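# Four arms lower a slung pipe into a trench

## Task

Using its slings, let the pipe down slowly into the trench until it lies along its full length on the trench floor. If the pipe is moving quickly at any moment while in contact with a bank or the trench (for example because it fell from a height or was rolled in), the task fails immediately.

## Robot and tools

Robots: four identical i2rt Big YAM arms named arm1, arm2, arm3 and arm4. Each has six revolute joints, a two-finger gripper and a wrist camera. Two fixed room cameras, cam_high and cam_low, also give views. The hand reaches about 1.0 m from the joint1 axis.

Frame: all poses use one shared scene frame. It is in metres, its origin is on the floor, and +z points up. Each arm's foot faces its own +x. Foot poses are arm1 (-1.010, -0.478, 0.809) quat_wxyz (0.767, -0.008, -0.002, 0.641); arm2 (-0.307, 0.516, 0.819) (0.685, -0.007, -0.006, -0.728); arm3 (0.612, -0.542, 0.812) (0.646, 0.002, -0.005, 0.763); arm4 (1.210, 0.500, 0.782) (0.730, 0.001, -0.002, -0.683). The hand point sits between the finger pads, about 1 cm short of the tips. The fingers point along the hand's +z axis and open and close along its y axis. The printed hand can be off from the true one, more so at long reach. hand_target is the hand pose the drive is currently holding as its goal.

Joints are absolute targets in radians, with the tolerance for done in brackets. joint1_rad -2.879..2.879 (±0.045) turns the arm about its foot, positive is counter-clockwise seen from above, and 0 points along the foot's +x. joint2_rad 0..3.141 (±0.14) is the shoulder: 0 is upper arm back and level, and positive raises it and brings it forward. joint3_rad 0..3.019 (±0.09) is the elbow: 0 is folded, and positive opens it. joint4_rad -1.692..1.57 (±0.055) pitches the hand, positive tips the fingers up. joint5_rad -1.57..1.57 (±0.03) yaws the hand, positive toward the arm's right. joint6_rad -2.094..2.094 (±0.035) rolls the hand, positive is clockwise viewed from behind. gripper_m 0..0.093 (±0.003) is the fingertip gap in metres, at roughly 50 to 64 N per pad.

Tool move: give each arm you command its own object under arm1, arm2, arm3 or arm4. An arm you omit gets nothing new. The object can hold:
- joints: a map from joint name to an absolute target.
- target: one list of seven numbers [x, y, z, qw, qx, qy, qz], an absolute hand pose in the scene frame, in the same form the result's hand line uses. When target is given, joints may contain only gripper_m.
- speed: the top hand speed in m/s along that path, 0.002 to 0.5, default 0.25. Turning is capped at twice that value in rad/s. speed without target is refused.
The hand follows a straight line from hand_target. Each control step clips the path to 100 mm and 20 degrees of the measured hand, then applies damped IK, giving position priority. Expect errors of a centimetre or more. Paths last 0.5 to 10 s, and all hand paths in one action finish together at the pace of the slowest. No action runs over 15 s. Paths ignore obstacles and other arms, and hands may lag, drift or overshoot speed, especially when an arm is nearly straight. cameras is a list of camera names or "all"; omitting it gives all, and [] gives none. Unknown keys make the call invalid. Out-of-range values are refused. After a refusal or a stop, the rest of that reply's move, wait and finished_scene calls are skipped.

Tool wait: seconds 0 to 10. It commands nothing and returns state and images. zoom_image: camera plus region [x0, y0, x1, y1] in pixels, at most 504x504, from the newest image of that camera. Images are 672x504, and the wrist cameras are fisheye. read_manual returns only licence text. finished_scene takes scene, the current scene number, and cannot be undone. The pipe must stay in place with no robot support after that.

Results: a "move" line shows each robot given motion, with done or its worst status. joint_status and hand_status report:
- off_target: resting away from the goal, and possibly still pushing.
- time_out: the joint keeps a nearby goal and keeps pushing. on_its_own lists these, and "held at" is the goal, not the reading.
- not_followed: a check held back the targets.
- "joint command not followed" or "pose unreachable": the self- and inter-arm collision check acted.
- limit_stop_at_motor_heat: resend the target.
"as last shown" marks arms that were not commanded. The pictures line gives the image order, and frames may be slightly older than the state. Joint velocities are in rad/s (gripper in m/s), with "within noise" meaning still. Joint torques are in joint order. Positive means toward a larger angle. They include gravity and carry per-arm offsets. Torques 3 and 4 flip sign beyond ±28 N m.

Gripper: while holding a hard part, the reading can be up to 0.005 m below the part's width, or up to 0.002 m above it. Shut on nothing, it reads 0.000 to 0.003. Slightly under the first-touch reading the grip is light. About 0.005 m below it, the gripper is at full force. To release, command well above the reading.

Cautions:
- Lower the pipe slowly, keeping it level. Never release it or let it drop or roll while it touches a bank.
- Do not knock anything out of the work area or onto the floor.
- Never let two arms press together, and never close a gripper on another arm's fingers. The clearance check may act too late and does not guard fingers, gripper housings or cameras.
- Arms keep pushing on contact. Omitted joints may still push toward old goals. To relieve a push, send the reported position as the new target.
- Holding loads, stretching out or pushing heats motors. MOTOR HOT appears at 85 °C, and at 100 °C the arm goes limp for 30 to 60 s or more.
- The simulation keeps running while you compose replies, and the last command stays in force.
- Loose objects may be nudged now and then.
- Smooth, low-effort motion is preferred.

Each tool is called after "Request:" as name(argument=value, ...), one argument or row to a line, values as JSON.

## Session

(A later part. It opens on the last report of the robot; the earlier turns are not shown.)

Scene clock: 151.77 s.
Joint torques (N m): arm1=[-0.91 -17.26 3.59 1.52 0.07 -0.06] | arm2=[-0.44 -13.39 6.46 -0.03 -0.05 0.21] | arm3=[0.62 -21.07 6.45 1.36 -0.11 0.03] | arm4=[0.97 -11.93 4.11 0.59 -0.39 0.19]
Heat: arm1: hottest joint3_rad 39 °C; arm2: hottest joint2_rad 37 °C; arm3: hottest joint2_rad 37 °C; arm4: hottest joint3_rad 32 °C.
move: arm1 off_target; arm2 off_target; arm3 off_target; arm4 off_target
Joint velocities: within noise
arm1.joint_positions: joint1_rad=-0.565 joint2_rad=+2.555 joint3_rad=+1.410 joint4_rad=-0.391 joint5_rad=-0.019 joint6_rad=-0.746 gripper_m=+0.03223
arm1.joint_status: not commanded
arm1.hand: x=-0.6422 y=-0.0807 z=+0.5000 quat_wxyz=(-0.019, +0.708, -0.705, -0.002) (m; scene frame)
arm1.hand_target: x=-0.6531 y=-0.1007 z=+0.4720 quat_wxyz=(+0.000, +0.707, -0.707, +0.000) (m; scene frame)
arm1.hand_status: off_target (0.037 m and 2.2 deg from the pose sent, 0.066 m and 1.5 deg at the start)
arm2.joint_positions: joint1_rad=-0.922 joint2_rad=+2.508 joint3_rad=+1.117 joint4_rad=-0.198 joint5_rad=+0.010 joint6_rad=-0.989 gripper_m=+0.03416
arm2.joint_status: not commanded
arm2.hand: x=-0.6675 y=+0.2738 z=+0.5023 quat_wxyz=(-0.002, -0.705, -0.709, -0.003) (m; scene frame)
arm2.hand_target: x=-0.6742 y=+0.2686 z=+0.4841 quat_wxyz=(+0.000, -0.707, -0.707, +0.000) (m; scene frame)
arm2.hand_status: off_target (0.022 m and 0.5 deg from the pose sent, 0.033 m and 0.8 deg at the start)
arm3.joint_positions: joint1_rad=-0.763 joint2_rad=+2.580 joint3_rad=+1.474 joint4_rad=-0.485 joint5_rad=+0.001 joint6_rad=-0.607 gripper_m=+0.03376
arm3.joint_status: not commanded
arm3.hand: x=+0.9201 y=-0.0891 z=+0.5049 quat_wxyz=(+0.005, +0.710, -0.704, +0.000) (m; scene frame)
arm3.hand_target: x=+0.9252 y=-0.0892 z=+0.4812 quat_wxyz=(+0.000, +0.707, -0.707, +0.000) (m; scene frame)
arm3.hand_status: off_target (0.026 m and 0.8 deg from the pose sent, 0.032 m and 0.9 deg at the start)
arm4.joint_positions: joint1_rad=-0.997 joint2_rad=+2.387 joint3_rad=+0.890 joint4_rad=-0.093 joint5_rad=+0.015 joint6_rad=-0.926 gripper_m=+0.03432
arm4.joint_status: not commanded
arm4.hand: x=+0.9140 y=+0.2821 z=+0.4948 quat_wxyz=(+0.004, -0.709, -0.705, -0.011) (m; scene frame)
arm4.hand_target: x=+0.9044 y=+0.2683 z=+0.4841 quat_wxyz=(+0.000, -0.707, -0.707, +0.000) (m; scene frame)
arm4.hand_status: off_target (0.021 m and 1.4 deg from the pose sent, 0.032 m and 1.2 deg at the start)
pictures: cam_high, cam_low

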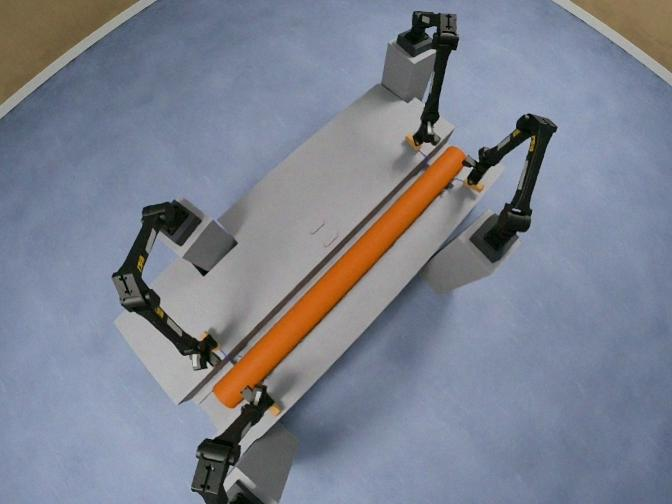

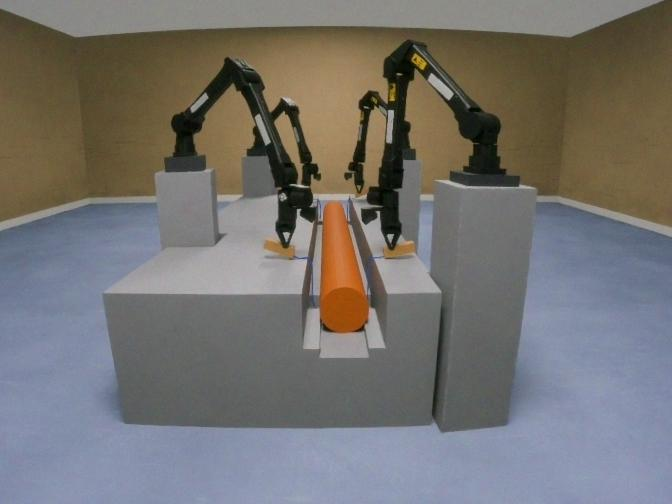

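Request:
move(
  arm1={"target": [-0.652, -0.095, 0.455, 0, 0.7071, -0.7071, 0], "speed": 0.03},
  arm2={"target": [-0.675, 0.268, 0.464, 0, 0.7071, 0.7071, 0], "speed": 0.03},
  arm3={"target": [0.926, -0.088, 0.455, 0, 0.7071, -0.7071, 0], "speed": 0.03},
  arm4={"target": [0.904, 0.268, 0.472, 0, 0.7071, 0.7071, 0], "speed": 0.03},
  cameras=["cam_low", "cam_high"],
)

Request:
zoom_image(
  camera="cam_low",
  region=[250, 150, 450, 370],
)

Request:
zoom_image(
  camera="cam_high",
  region=[380, 100, 520, 220],
)

Scene clock: 157.37 s.
Joint torques (N m): arm1=[-0.21 -15.74 5.56 1.21 0.03 0.03] | arm2=[0.56 -14.1 6.01 0.72 -0.69 0.19] | arm3=[1.44 -20.01 7.02 1.52 -0.13 0.1] | arm4=[1.2 -11.75 3.86 1.13 -0.43 0.19]
Heat: arm1: hottest joint3_rad 38 °C; arm2: hottest joint2_rad 36 °C; arm3: hottest joint2_rad 37 °C; arm4: hottest joint3_rad 32 °C.
move: arm1 off_target; arm2 off_target; arm3 off_target; arm4 off_target
Joint velocities: within noise
arm1.joint_positions: joint1_rad=-0.567 joint2_rad=+2.575 joint3_rad=+1.412 joint4_rad=-0.381 joint5_rad=-0.018 joint6_rad=-0.747 gripper_m=+0.03223
arm1.joint_status: not commanded
arm1.hand: x=-0.6444 y=-0.0856 z=+0.4903 quat_wxyz=(-0.015, +0.708, -0.706, -0.002) (m; scene frame)
arm1.hand_target: x=-0.6535 y=-0.0965 z=+0.4574 quat_wxyz=(+0.000, +0.707, -0.707, +0.000) (m; scene frame)
arm1.hand_status: off_target (0.037 m and 1.7 deg from the pose sent, 0.048 m and 2.2 deg at the start)
arm2.joint_positions: joint1_rad=-0.935 joint2_rad=+2.563 joint3_rad=+1.149 joint4_rad=-0.198 joint5_rad=+0.026 joint6_rad=-0.988 gripper_m=+0.03416
arm2.joint_status: not commanded
arm2.hand: x=-0.6673 y=+0.2833 z=+0.4818 quat_wxyz=(+0.003, -0.710, -0.704, -0.016) (m; scene frame)
arm2.hand_target: x=-0.6741 y=+0.2686 z=+0.4655 quat_wxyz=(+0.000, -0.707, -0.707, +0.000) (m; scene frame)
arm2.hand_status: off_target (0.025 m and 2.0 deg from the pose sent, 0.039 m and 0.5 deg at the start)
arm3.joint_positions: joint1_rad=-0.772 joint2_rad=+2.624 joint3_rad=+1.501 joint4_rad=-0.469 joint5_rad=+0.002 joint6_rad=-0.612 gripper_m=+0.03376
arm3.joint_status: not commanded
arm3.hand: x=+0.9243 y=-0.0921 z=+0.4862 quat_wxyz=(+0.005, +0.709, -0.705, +0.000) (m; scene frame)
arm3.hand_target: x=+0.9249 y=-0.0898 z=+0.4570 quat_wxyz=(+0.000, +0.707, -0.707, +0.000) (m; scene frame)
arm3.hand_status: off_target (0.031 m and 0.7 deg from the pose sent, 0.050 m and 0.8 deg at the start)
arm4.joint_positions: joint1_rad=-1.002 joint2_rad=+2.415 joint3_rad=+0.907 joint4_rad=-0.093 joint5_rad=+0.016 joint6_rad=-0.926 gripper_m=+0.03432
arm4.joint_status: not commanded
arm4.hand: x=+0.9140 y=+0.2844 z=+0.4854 quat_wxyz=(+0.003, -0.710, -0.704, -0.017) (m; scene frame)
arm4.hand_target: x=+0.9045 y=+0.2684 z=+0.4733 quat_wxyz=(+0.000, -0.707, -0.707, +0.000) (m; scene frame)
arm4.hand_status: off_target (0.023 m and 2.1 deg from the pose sent, 0.029 m and 1.4 deg at the start)
pictures: cam_high, cam_low

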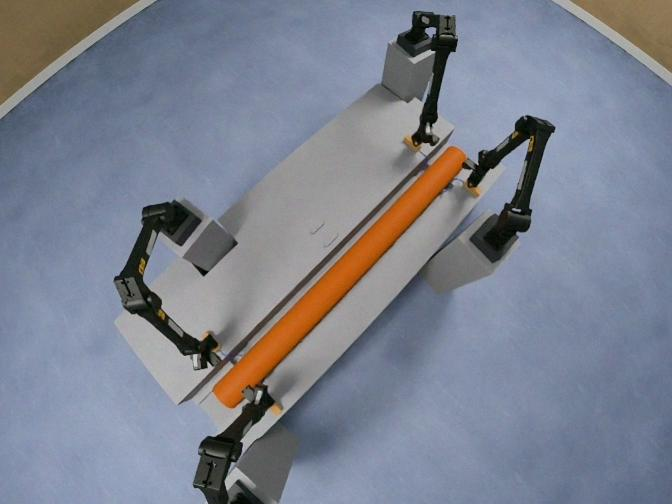

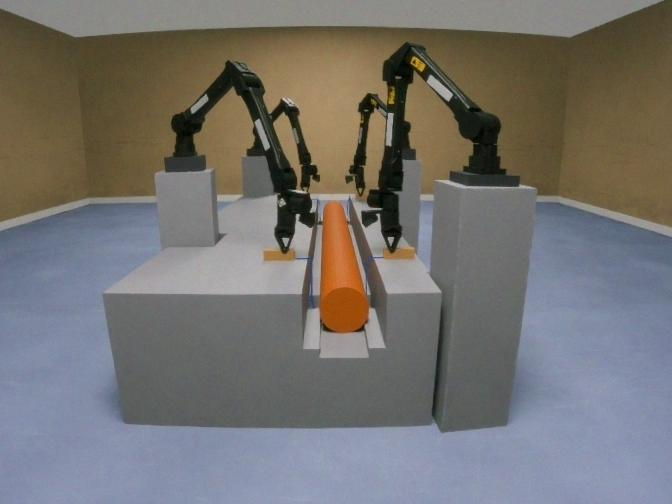

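Scaled by 2.291.

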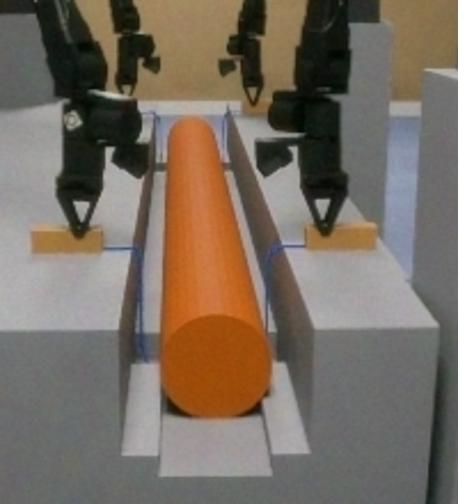

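Scaled by 3.600.

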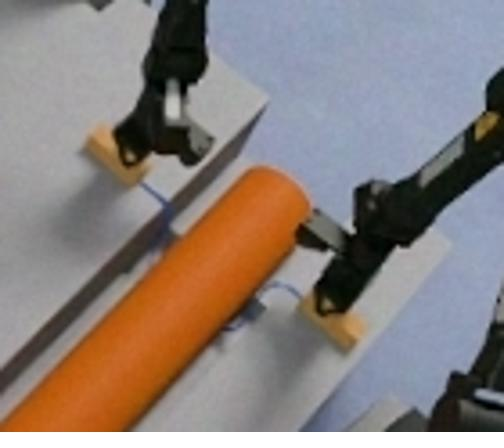

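Request:
move(
  arm1={"target": [-0.648, -0.089, 0.487, 0, 0.7071, -0.7071, 0], "speed": 0.05},
  arm2={"target": [-0.683, 0.277, 0.487, 0, 0.7071, 0.7071, 0], "speed": 0.05},
  arm3={"target": [0.924, -0.091, 0.485, 0, 0.7071, -0.7071, 0], "speed": 0.05},
  arm4={"target": [0.902, 0.279, 0.489, 0, 0.7071, 0.7071, 0], "speed": 0.05},
  cameras=[],
)

Request:
move(
  arm1={"joints": {"gripper_m": 0.09}},
  arm2={"joints": {"gripper_m": 0.09}},
  arm3={"joints": {"gripper_m": 0.09}},
  arm4={"joints": {"gripper_m": 0.09}},
  cameras=["cam_low", "cam_high"],
)

Request:
zoom_image(
  camera="cam_low",
  region=[250, 150, 450, 370],
)

Scene clock: 162.57 s.
Joint torques (N m): arm1=[-0.03 -20.25 4.55 -0.08 0.02 0.03] | arm2=[-1.03 -18.84 3.59 -0.36 -0.34 0.08] | arm3=[1.38 -26.11 3.6 0.66 -0.12 0.1] | arm4=[-0.15 -15.79 1.31 0.69 -0.07 -0.01]
Heat: arm1: hottest joint2_rad 37 °C; arm2: hottest joint2_rad 36 °C; arm3: hottest joint2_rad 37 °C; arm4: hottest joint3_rad 32 °C.
move: arm1 done; arm2 off_target; arm3 done; arm4 off_target
Joint velocities: within noise
arm1.joint_positions: joint1_rad=-0.567 joint2_rad=+2.573 joint3_rad=+1.414 joint4_rad=-0.394 joint5_rad=-0.018 joint6_rad=-0.747 gripper_m=+0.03223
arm1.joint_status: not commanded
arm1.hand: x=-0.6451 y=-0.0864 z=+0.4914 quat_wxyz=(-0.010, +0.708, -0.707, -0.001) (m; scene frame)
arm1.hand_target: x=-0.6482 y=-0.0890 z=+0.4870 quat_wxyz=(+0.000, +0.707, -0.707, +0.000) (m; scene frame)
arm1.hand_status: done (0.006 m and 1.2 deg from the pose sent, 0.006 m and 1.7 deg at the start)
arm2.joint_positions: joint1_rad=-0.941 joint2_rad=+2.559 joint3_rad=+1.149 joint4_rad=-0.199 joint5_rad=+0.018 joint6_rad=-1.004 gripper_m=+0.03416
arm2.joint_status: not commanded
arm2.hand: x=-0.6690 y=+0.2834 z=+0.4832 quat_wxyz=(-0.001, -0.706, -0.708, -0.014) (m; scene frame)
arm2.hand_target: x=-0.6829 y=+0.2771 z=+0.4873 quat_wxyz=(+0.000, -0.707, -0.707, +0.000) (m; scene frame)
arm2.hand_status: off_target (0.016 m and 1.6 deg from the pose sent, 0.018 m and 2.0 deg at the start)
arm3.joint_positions: joint1_rad=-0.772 joint2_rad=+2.620 joint3_rad=+1.497 joint4_rad=-0.468 joint5_rad=+0.002 joint6_rad=-0.612 gripper_m=+0.03376
arm3.joint_status: not commanded
arm3.hand: x=+0.9240 y=-0.0926 z=+0.4873 quat_wxyz=(+0.005, +0.709, -0.705, +0.000) (m; scene frame)
arm3.hand_target: x=+0.9241 y=-0.0910 z=+0.4851 quat_wxyz=(+0.000, +0.707, -0.707, +0.000) (m; scene frame)
arm3.hand_status: done (0.003 m and 0.7 deg from the pose sent, 0.002 m and 0.7 deg at the start)
arm4.joint_positions: joint1_rad=-1.008 joint2_rad=+2.413 joint3_rad=+0.906 joint4_rad=-0.093 joint5_rad=+0.008 joint6_rad=-0.934 gripper_m=+0.03432
arm4.joint_status: not commanded
arm4.hand: x=+0.9134 y=+0.2847 z=+0.4860 quat_wxyz=(-0.001, -0.710, -0.704, -0.016) (m; scene frame)
arm4.hand_target: x=+0.9020 y=+0.2791 z=+0.4891 quat_wxyz=(+0.000, -0.707, -0.707, +0.000) (m; scene frame)
arm4.hand_status: off_target (0.013 m and 1.9 deg from the pose sent, 0.014 m and 2.1 deg at the start)
pictures: none
No camera images: "cameras" was empty.

Scene clock: 163.20 s.
Joint torques (N m): arm1=[0.09 -20.25 4.41 -0.08 -0.02 0.02] | arm2=[-1.08 -18.9 3.48 -0.36 -0.24 0.09] | arm3=[1.38 -26.11 3.7 0.46 -0.12 0.08] | arm4=[-0.21 -15.79 1.29 0.66 -0.06 -0.01]
Heat: arm1: hottest joint2_rad 37 °C; arm2: hottest joint2_rad 36 °C; arm3: hottest joint2_rad 37 °C; arm4: hottest joint3_rad 32 °C.
move: arm1 done; arm2 done; arm3 done; arm4 done
Joint velocities: within noise
arm1.joint_positions: joint1_rad=-0.567 joint2_rad=+2.573 joint3_rad=+1.414 joint4_rad=-0.401 joint5_rad=-0.018 joint6_rad=-0.747 gripper_m=+0.08993
arm1.joint_status: all done
arm1.hand: x=-0.6466 y=-0.0875 z=+0.4914 quat_wxyz=(-0.007, +0.708, -0.706, -0.001) (m; scene frame)
arm1.hand_target: x=-0.6481 y=-0.0890 z=+0.4870 quat_wxyz=(+0.000, +0.707, -0.707, +0.000) (m; scene frame)
arm1.hand_status: not commanded
arm2.joint_positions: joint1_rad=-0.941 joint2_rad=+2.559 joint3_rad=+1.151 joint4_rad=-0.199 joint5_rad=+0.016 joint6_rad=-1.004 gripper_m=+0.08995
arm2.joint_status: all done
arm2.hand: x=-0.6698 y=+0.2824 z=+0.4833 quat_wxyz=(-0.002, -0.706, -0.708, -0.013) (m; scene frame)
arm2.hand_target: x=-0.6830 y=+0.2771 z=+0.4873 quat_wxyz=(+0.000, -0.707, -0.707, +0.000) (m; scene frame)
arm2.hand_status: not commanded
arm3.joint_positions: joint1_rad=-0.772 joint2_rad=+2.620 joint3_rad=+1.496 joint4_rad=-0.462 joint5_rad=+0.002 joint6_rad=-0.611 gripper_m=+0.08992
arm3.joint_status: all done
arm3.hand: x=+0.9245 y=-0.0919 z=+0.4871 quat_wxyz=(+0.003, +0.709, -0.706, +0.000) (m; scene frame)
arm3.hand_target: x=+0.9241 y=-0.0910 z=+0.4851 quat_wxyz=(+0.000, +0.707, -0.707, +0.000) (m; scene frame)
arm3.hand_status: not commanded
arm4.joint_positions: joint1_rad=-1.008 joint2_rad=+2.413 joint3_rad=+0.907 joint4_rad=-0.092 joint5_rad=+0.007 joint6_rad=-0.935 gripper_m=+0.08991
arm4.joint_status: all done
arm4.hand: x=+0.9130 y=+0.2843 z=+0.4860 quat_wxyz=(-0.001, -0.709, -0.705, -0.015) (m; scene frame)
arm4.hand_target: x=+0.9021 y=+0.2791 z=+0.4891 quat_wxyz=(+0.000, -0.707, -0.707, +0.000) (m; scene frame)
arm4.hand_status: not commanded
pictures: cam_high, cam_low

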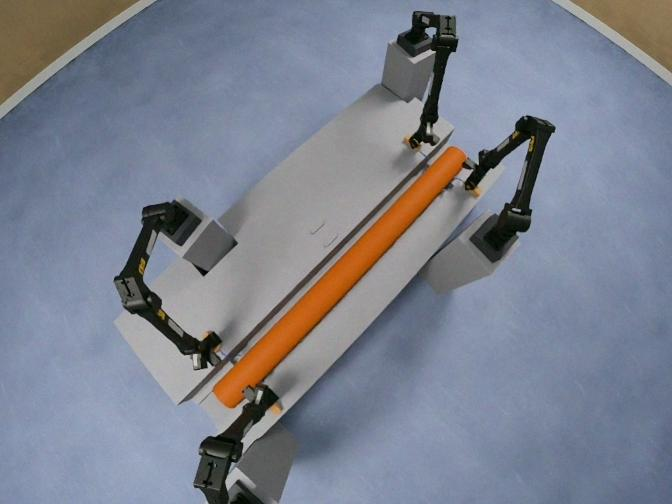

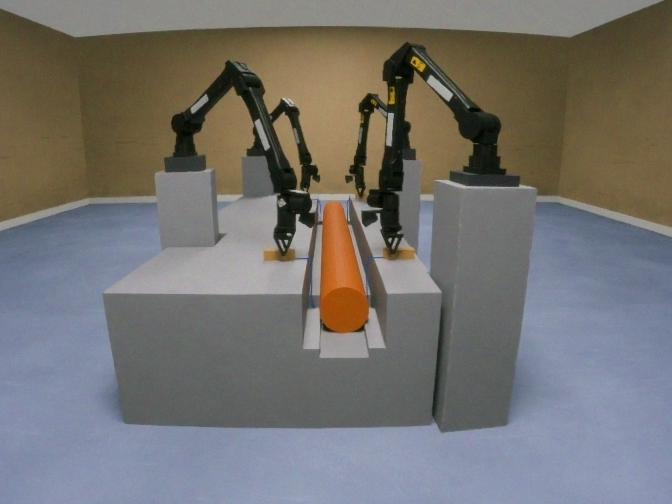

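Scaled by 2.291.

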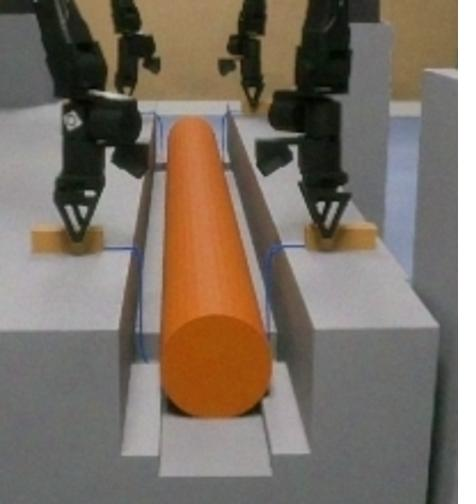

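Request:
move(
  arm1={"target": [-0.648, -0.089, 0.62, 0, 0.7071, -0.7071, 0], "speed": 0.15},
  arm2={"target": [-0.683, 0.278, 0.62, 0, 0.7071, 0.7071, 0], "speed": 0.15},
  arm3={"target": [0.924, -0.091, 0.62, 0, 0.7071, -0.7071, 0], "speed": 0.15},
  arm4={"target": [0.902, 0.280, 0.62, 0, 0.7071, 0.7071, 0], "speed": 0.15},
  cameras=["cam_low", "cam_high"],
)

Request:
zoom_image(
  camera="cam_high",
  region=[380, 100, 520, 220],
)

Request:
zoom_image(
  camera="cam_low",
  region=[250, 150, 450, 370],
)

Scene clock: 168.90 s.
Joint torques (N m): arm1=[-0.38 -21.07 4.74 0.23 0.01 -0.04] | arm2=[-0.91 -17.73 3.86 -0.88 -0.24 0.11] | arm3=[1.38 -25.52 4.82 -0.31 -0.13 0.08] | arm4=[-0.15 -14.51 2.39 -0.24 -0.07 -0.01]
Heat: arm1: hottest joint2_rad 37 °C; arm2: hottest joint2_rad 36 °C; arm3: hottest joint2_rad 38 °C; arm4: hottest joint3_rad 32 °C.
move: arm1 done; arm2 done; arm3 done; arm4 done
Joint velocities: within noise
arm1.joint_positions: joint1_rad=-0.567 joint2_rad=+2.285 joint3_rad=+1.305 joint4_rad=-0.579 joint5_rad=-0.018 joint6_rad=-0.747 gripper_m=+0.08993
arm1.joint_status: not commanded
arm1.hand: x=-0.6456 y=-0.0833 z=+0.6196 quat_wxyz=(-0.008, +0.708, -0.706, -0.001) (m; scene frame)
arm1.hand_target: x=-0.6481 y=-0.0889 z=+0.6200 quat_wxyz=(+0.000, +0.707, -0.707, +0.000) (m; scene frame)
arm1.hand_status: done (0.006 m and 0.9 deg from the pose sent, 0.129 m and 0.8 deg at the start)
arm2.joint_positions: joint1_rad=-0.941 joint2_rad=+2.209 joint3_rad=+1.027 joint4_rad=-0.386 joint5_rad=+0.015 joint6_rad=-1.004 gripper_m=+0.08995
arm2.joint_status: not commanded
arm2.hand: x=-0.6858 y=+0.2743 z=+0.6190 quat_wxyz=(+0.002, -0.706, -0.708, +0.006) (m; scene frame)
arm2.hand_target: x=-0.6830 y=+0.2779 z=+0.6200 quat_wxyz=(+0.000, -0.707, -0.707, +0.000) (m; scene frame)
arm2.hand_status: done (0.005 m and 0.8 deg from the pose sent, 0.137 m and 1.5 deg at the start)
arm3.joint_positions: joint1_rad=-0.772 joint2_rad=+2.324 joint3_rad=+1.364 joint4_rad=-0.614 joint5_rad=+0.002 joint6_rad=-0.610 gripper_m=+0.08992
arm3.joint_status: not commanded
arm3.hand: x=+0.9261 y=-0.0903 z=+0.6189 quat_wxyz=(-0.003, +0.708, -0.706, -0.001) (m; scene frame)
arm3.hand_target: x=+0.9240 y=-0.0912 z=+0.6199 quat_wxyz=(+0.000, +0.707, -0.707, +0.000) (m; scene frame)
arm3.hand_status: done (0.002 m and 0.4 deg from the pose sent, 0.133 m and 0.4 deg at the start)
arm4.joint_positions: joint1_rad=-1.008 joint2_rad=+2.025 joint3_rad=+0.802 joint4_rad=-0.338 joint5_rad=+0.007 joint6_rad=-0.935 gripper_m=+0.08991
arm4.joint_status: not commanded
arm4.hand: x=+0.9009 y=+0.2762 z=+0.6171 quat_wxyz=(+0.002, -0.709, -0.705, +0.003) (m; scene frame)
arm4.hand_target: x=+0.9021 y=+0.2800 z=+0.6199 quat_wxyz=(+0.000, -0.707, -0.707, +0.000) (m; scene frame)
arm4.hand_status: done (0.005 m and 0.6 deg from the pose sent, 0.134 m and 1.8 deg at the start)
pictures: cam_high, cam_low

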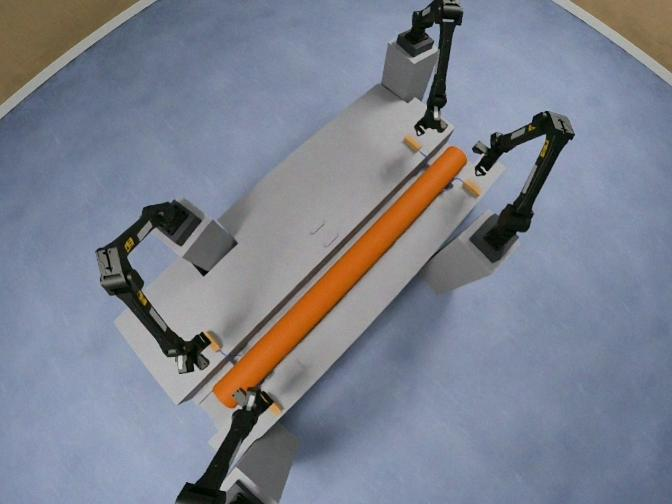

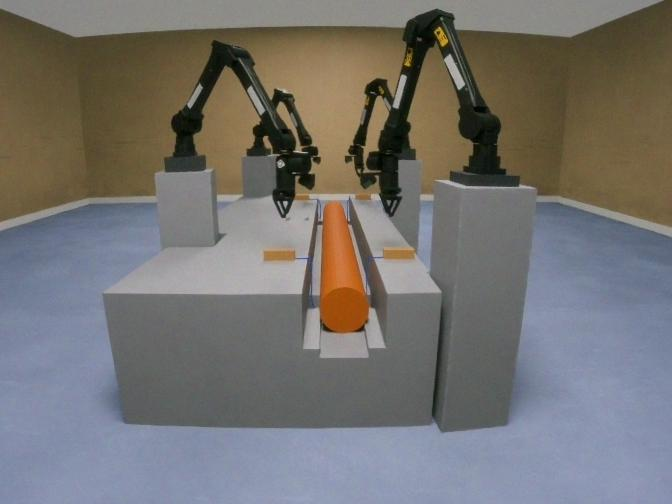

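Scaled by 3.600.

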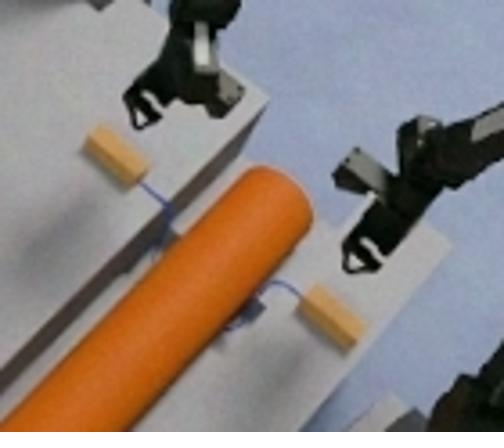

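Scaled by 2.291.

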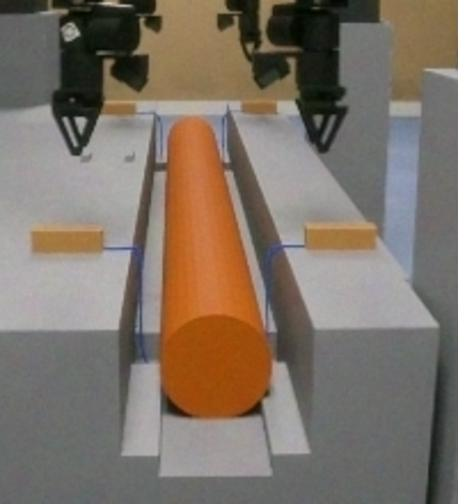

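Everything is settled: the pipe is on the bed and the handles lie flat.

Request:
finished_scene(
  scene=2,
)

The scene is finished: the task was done.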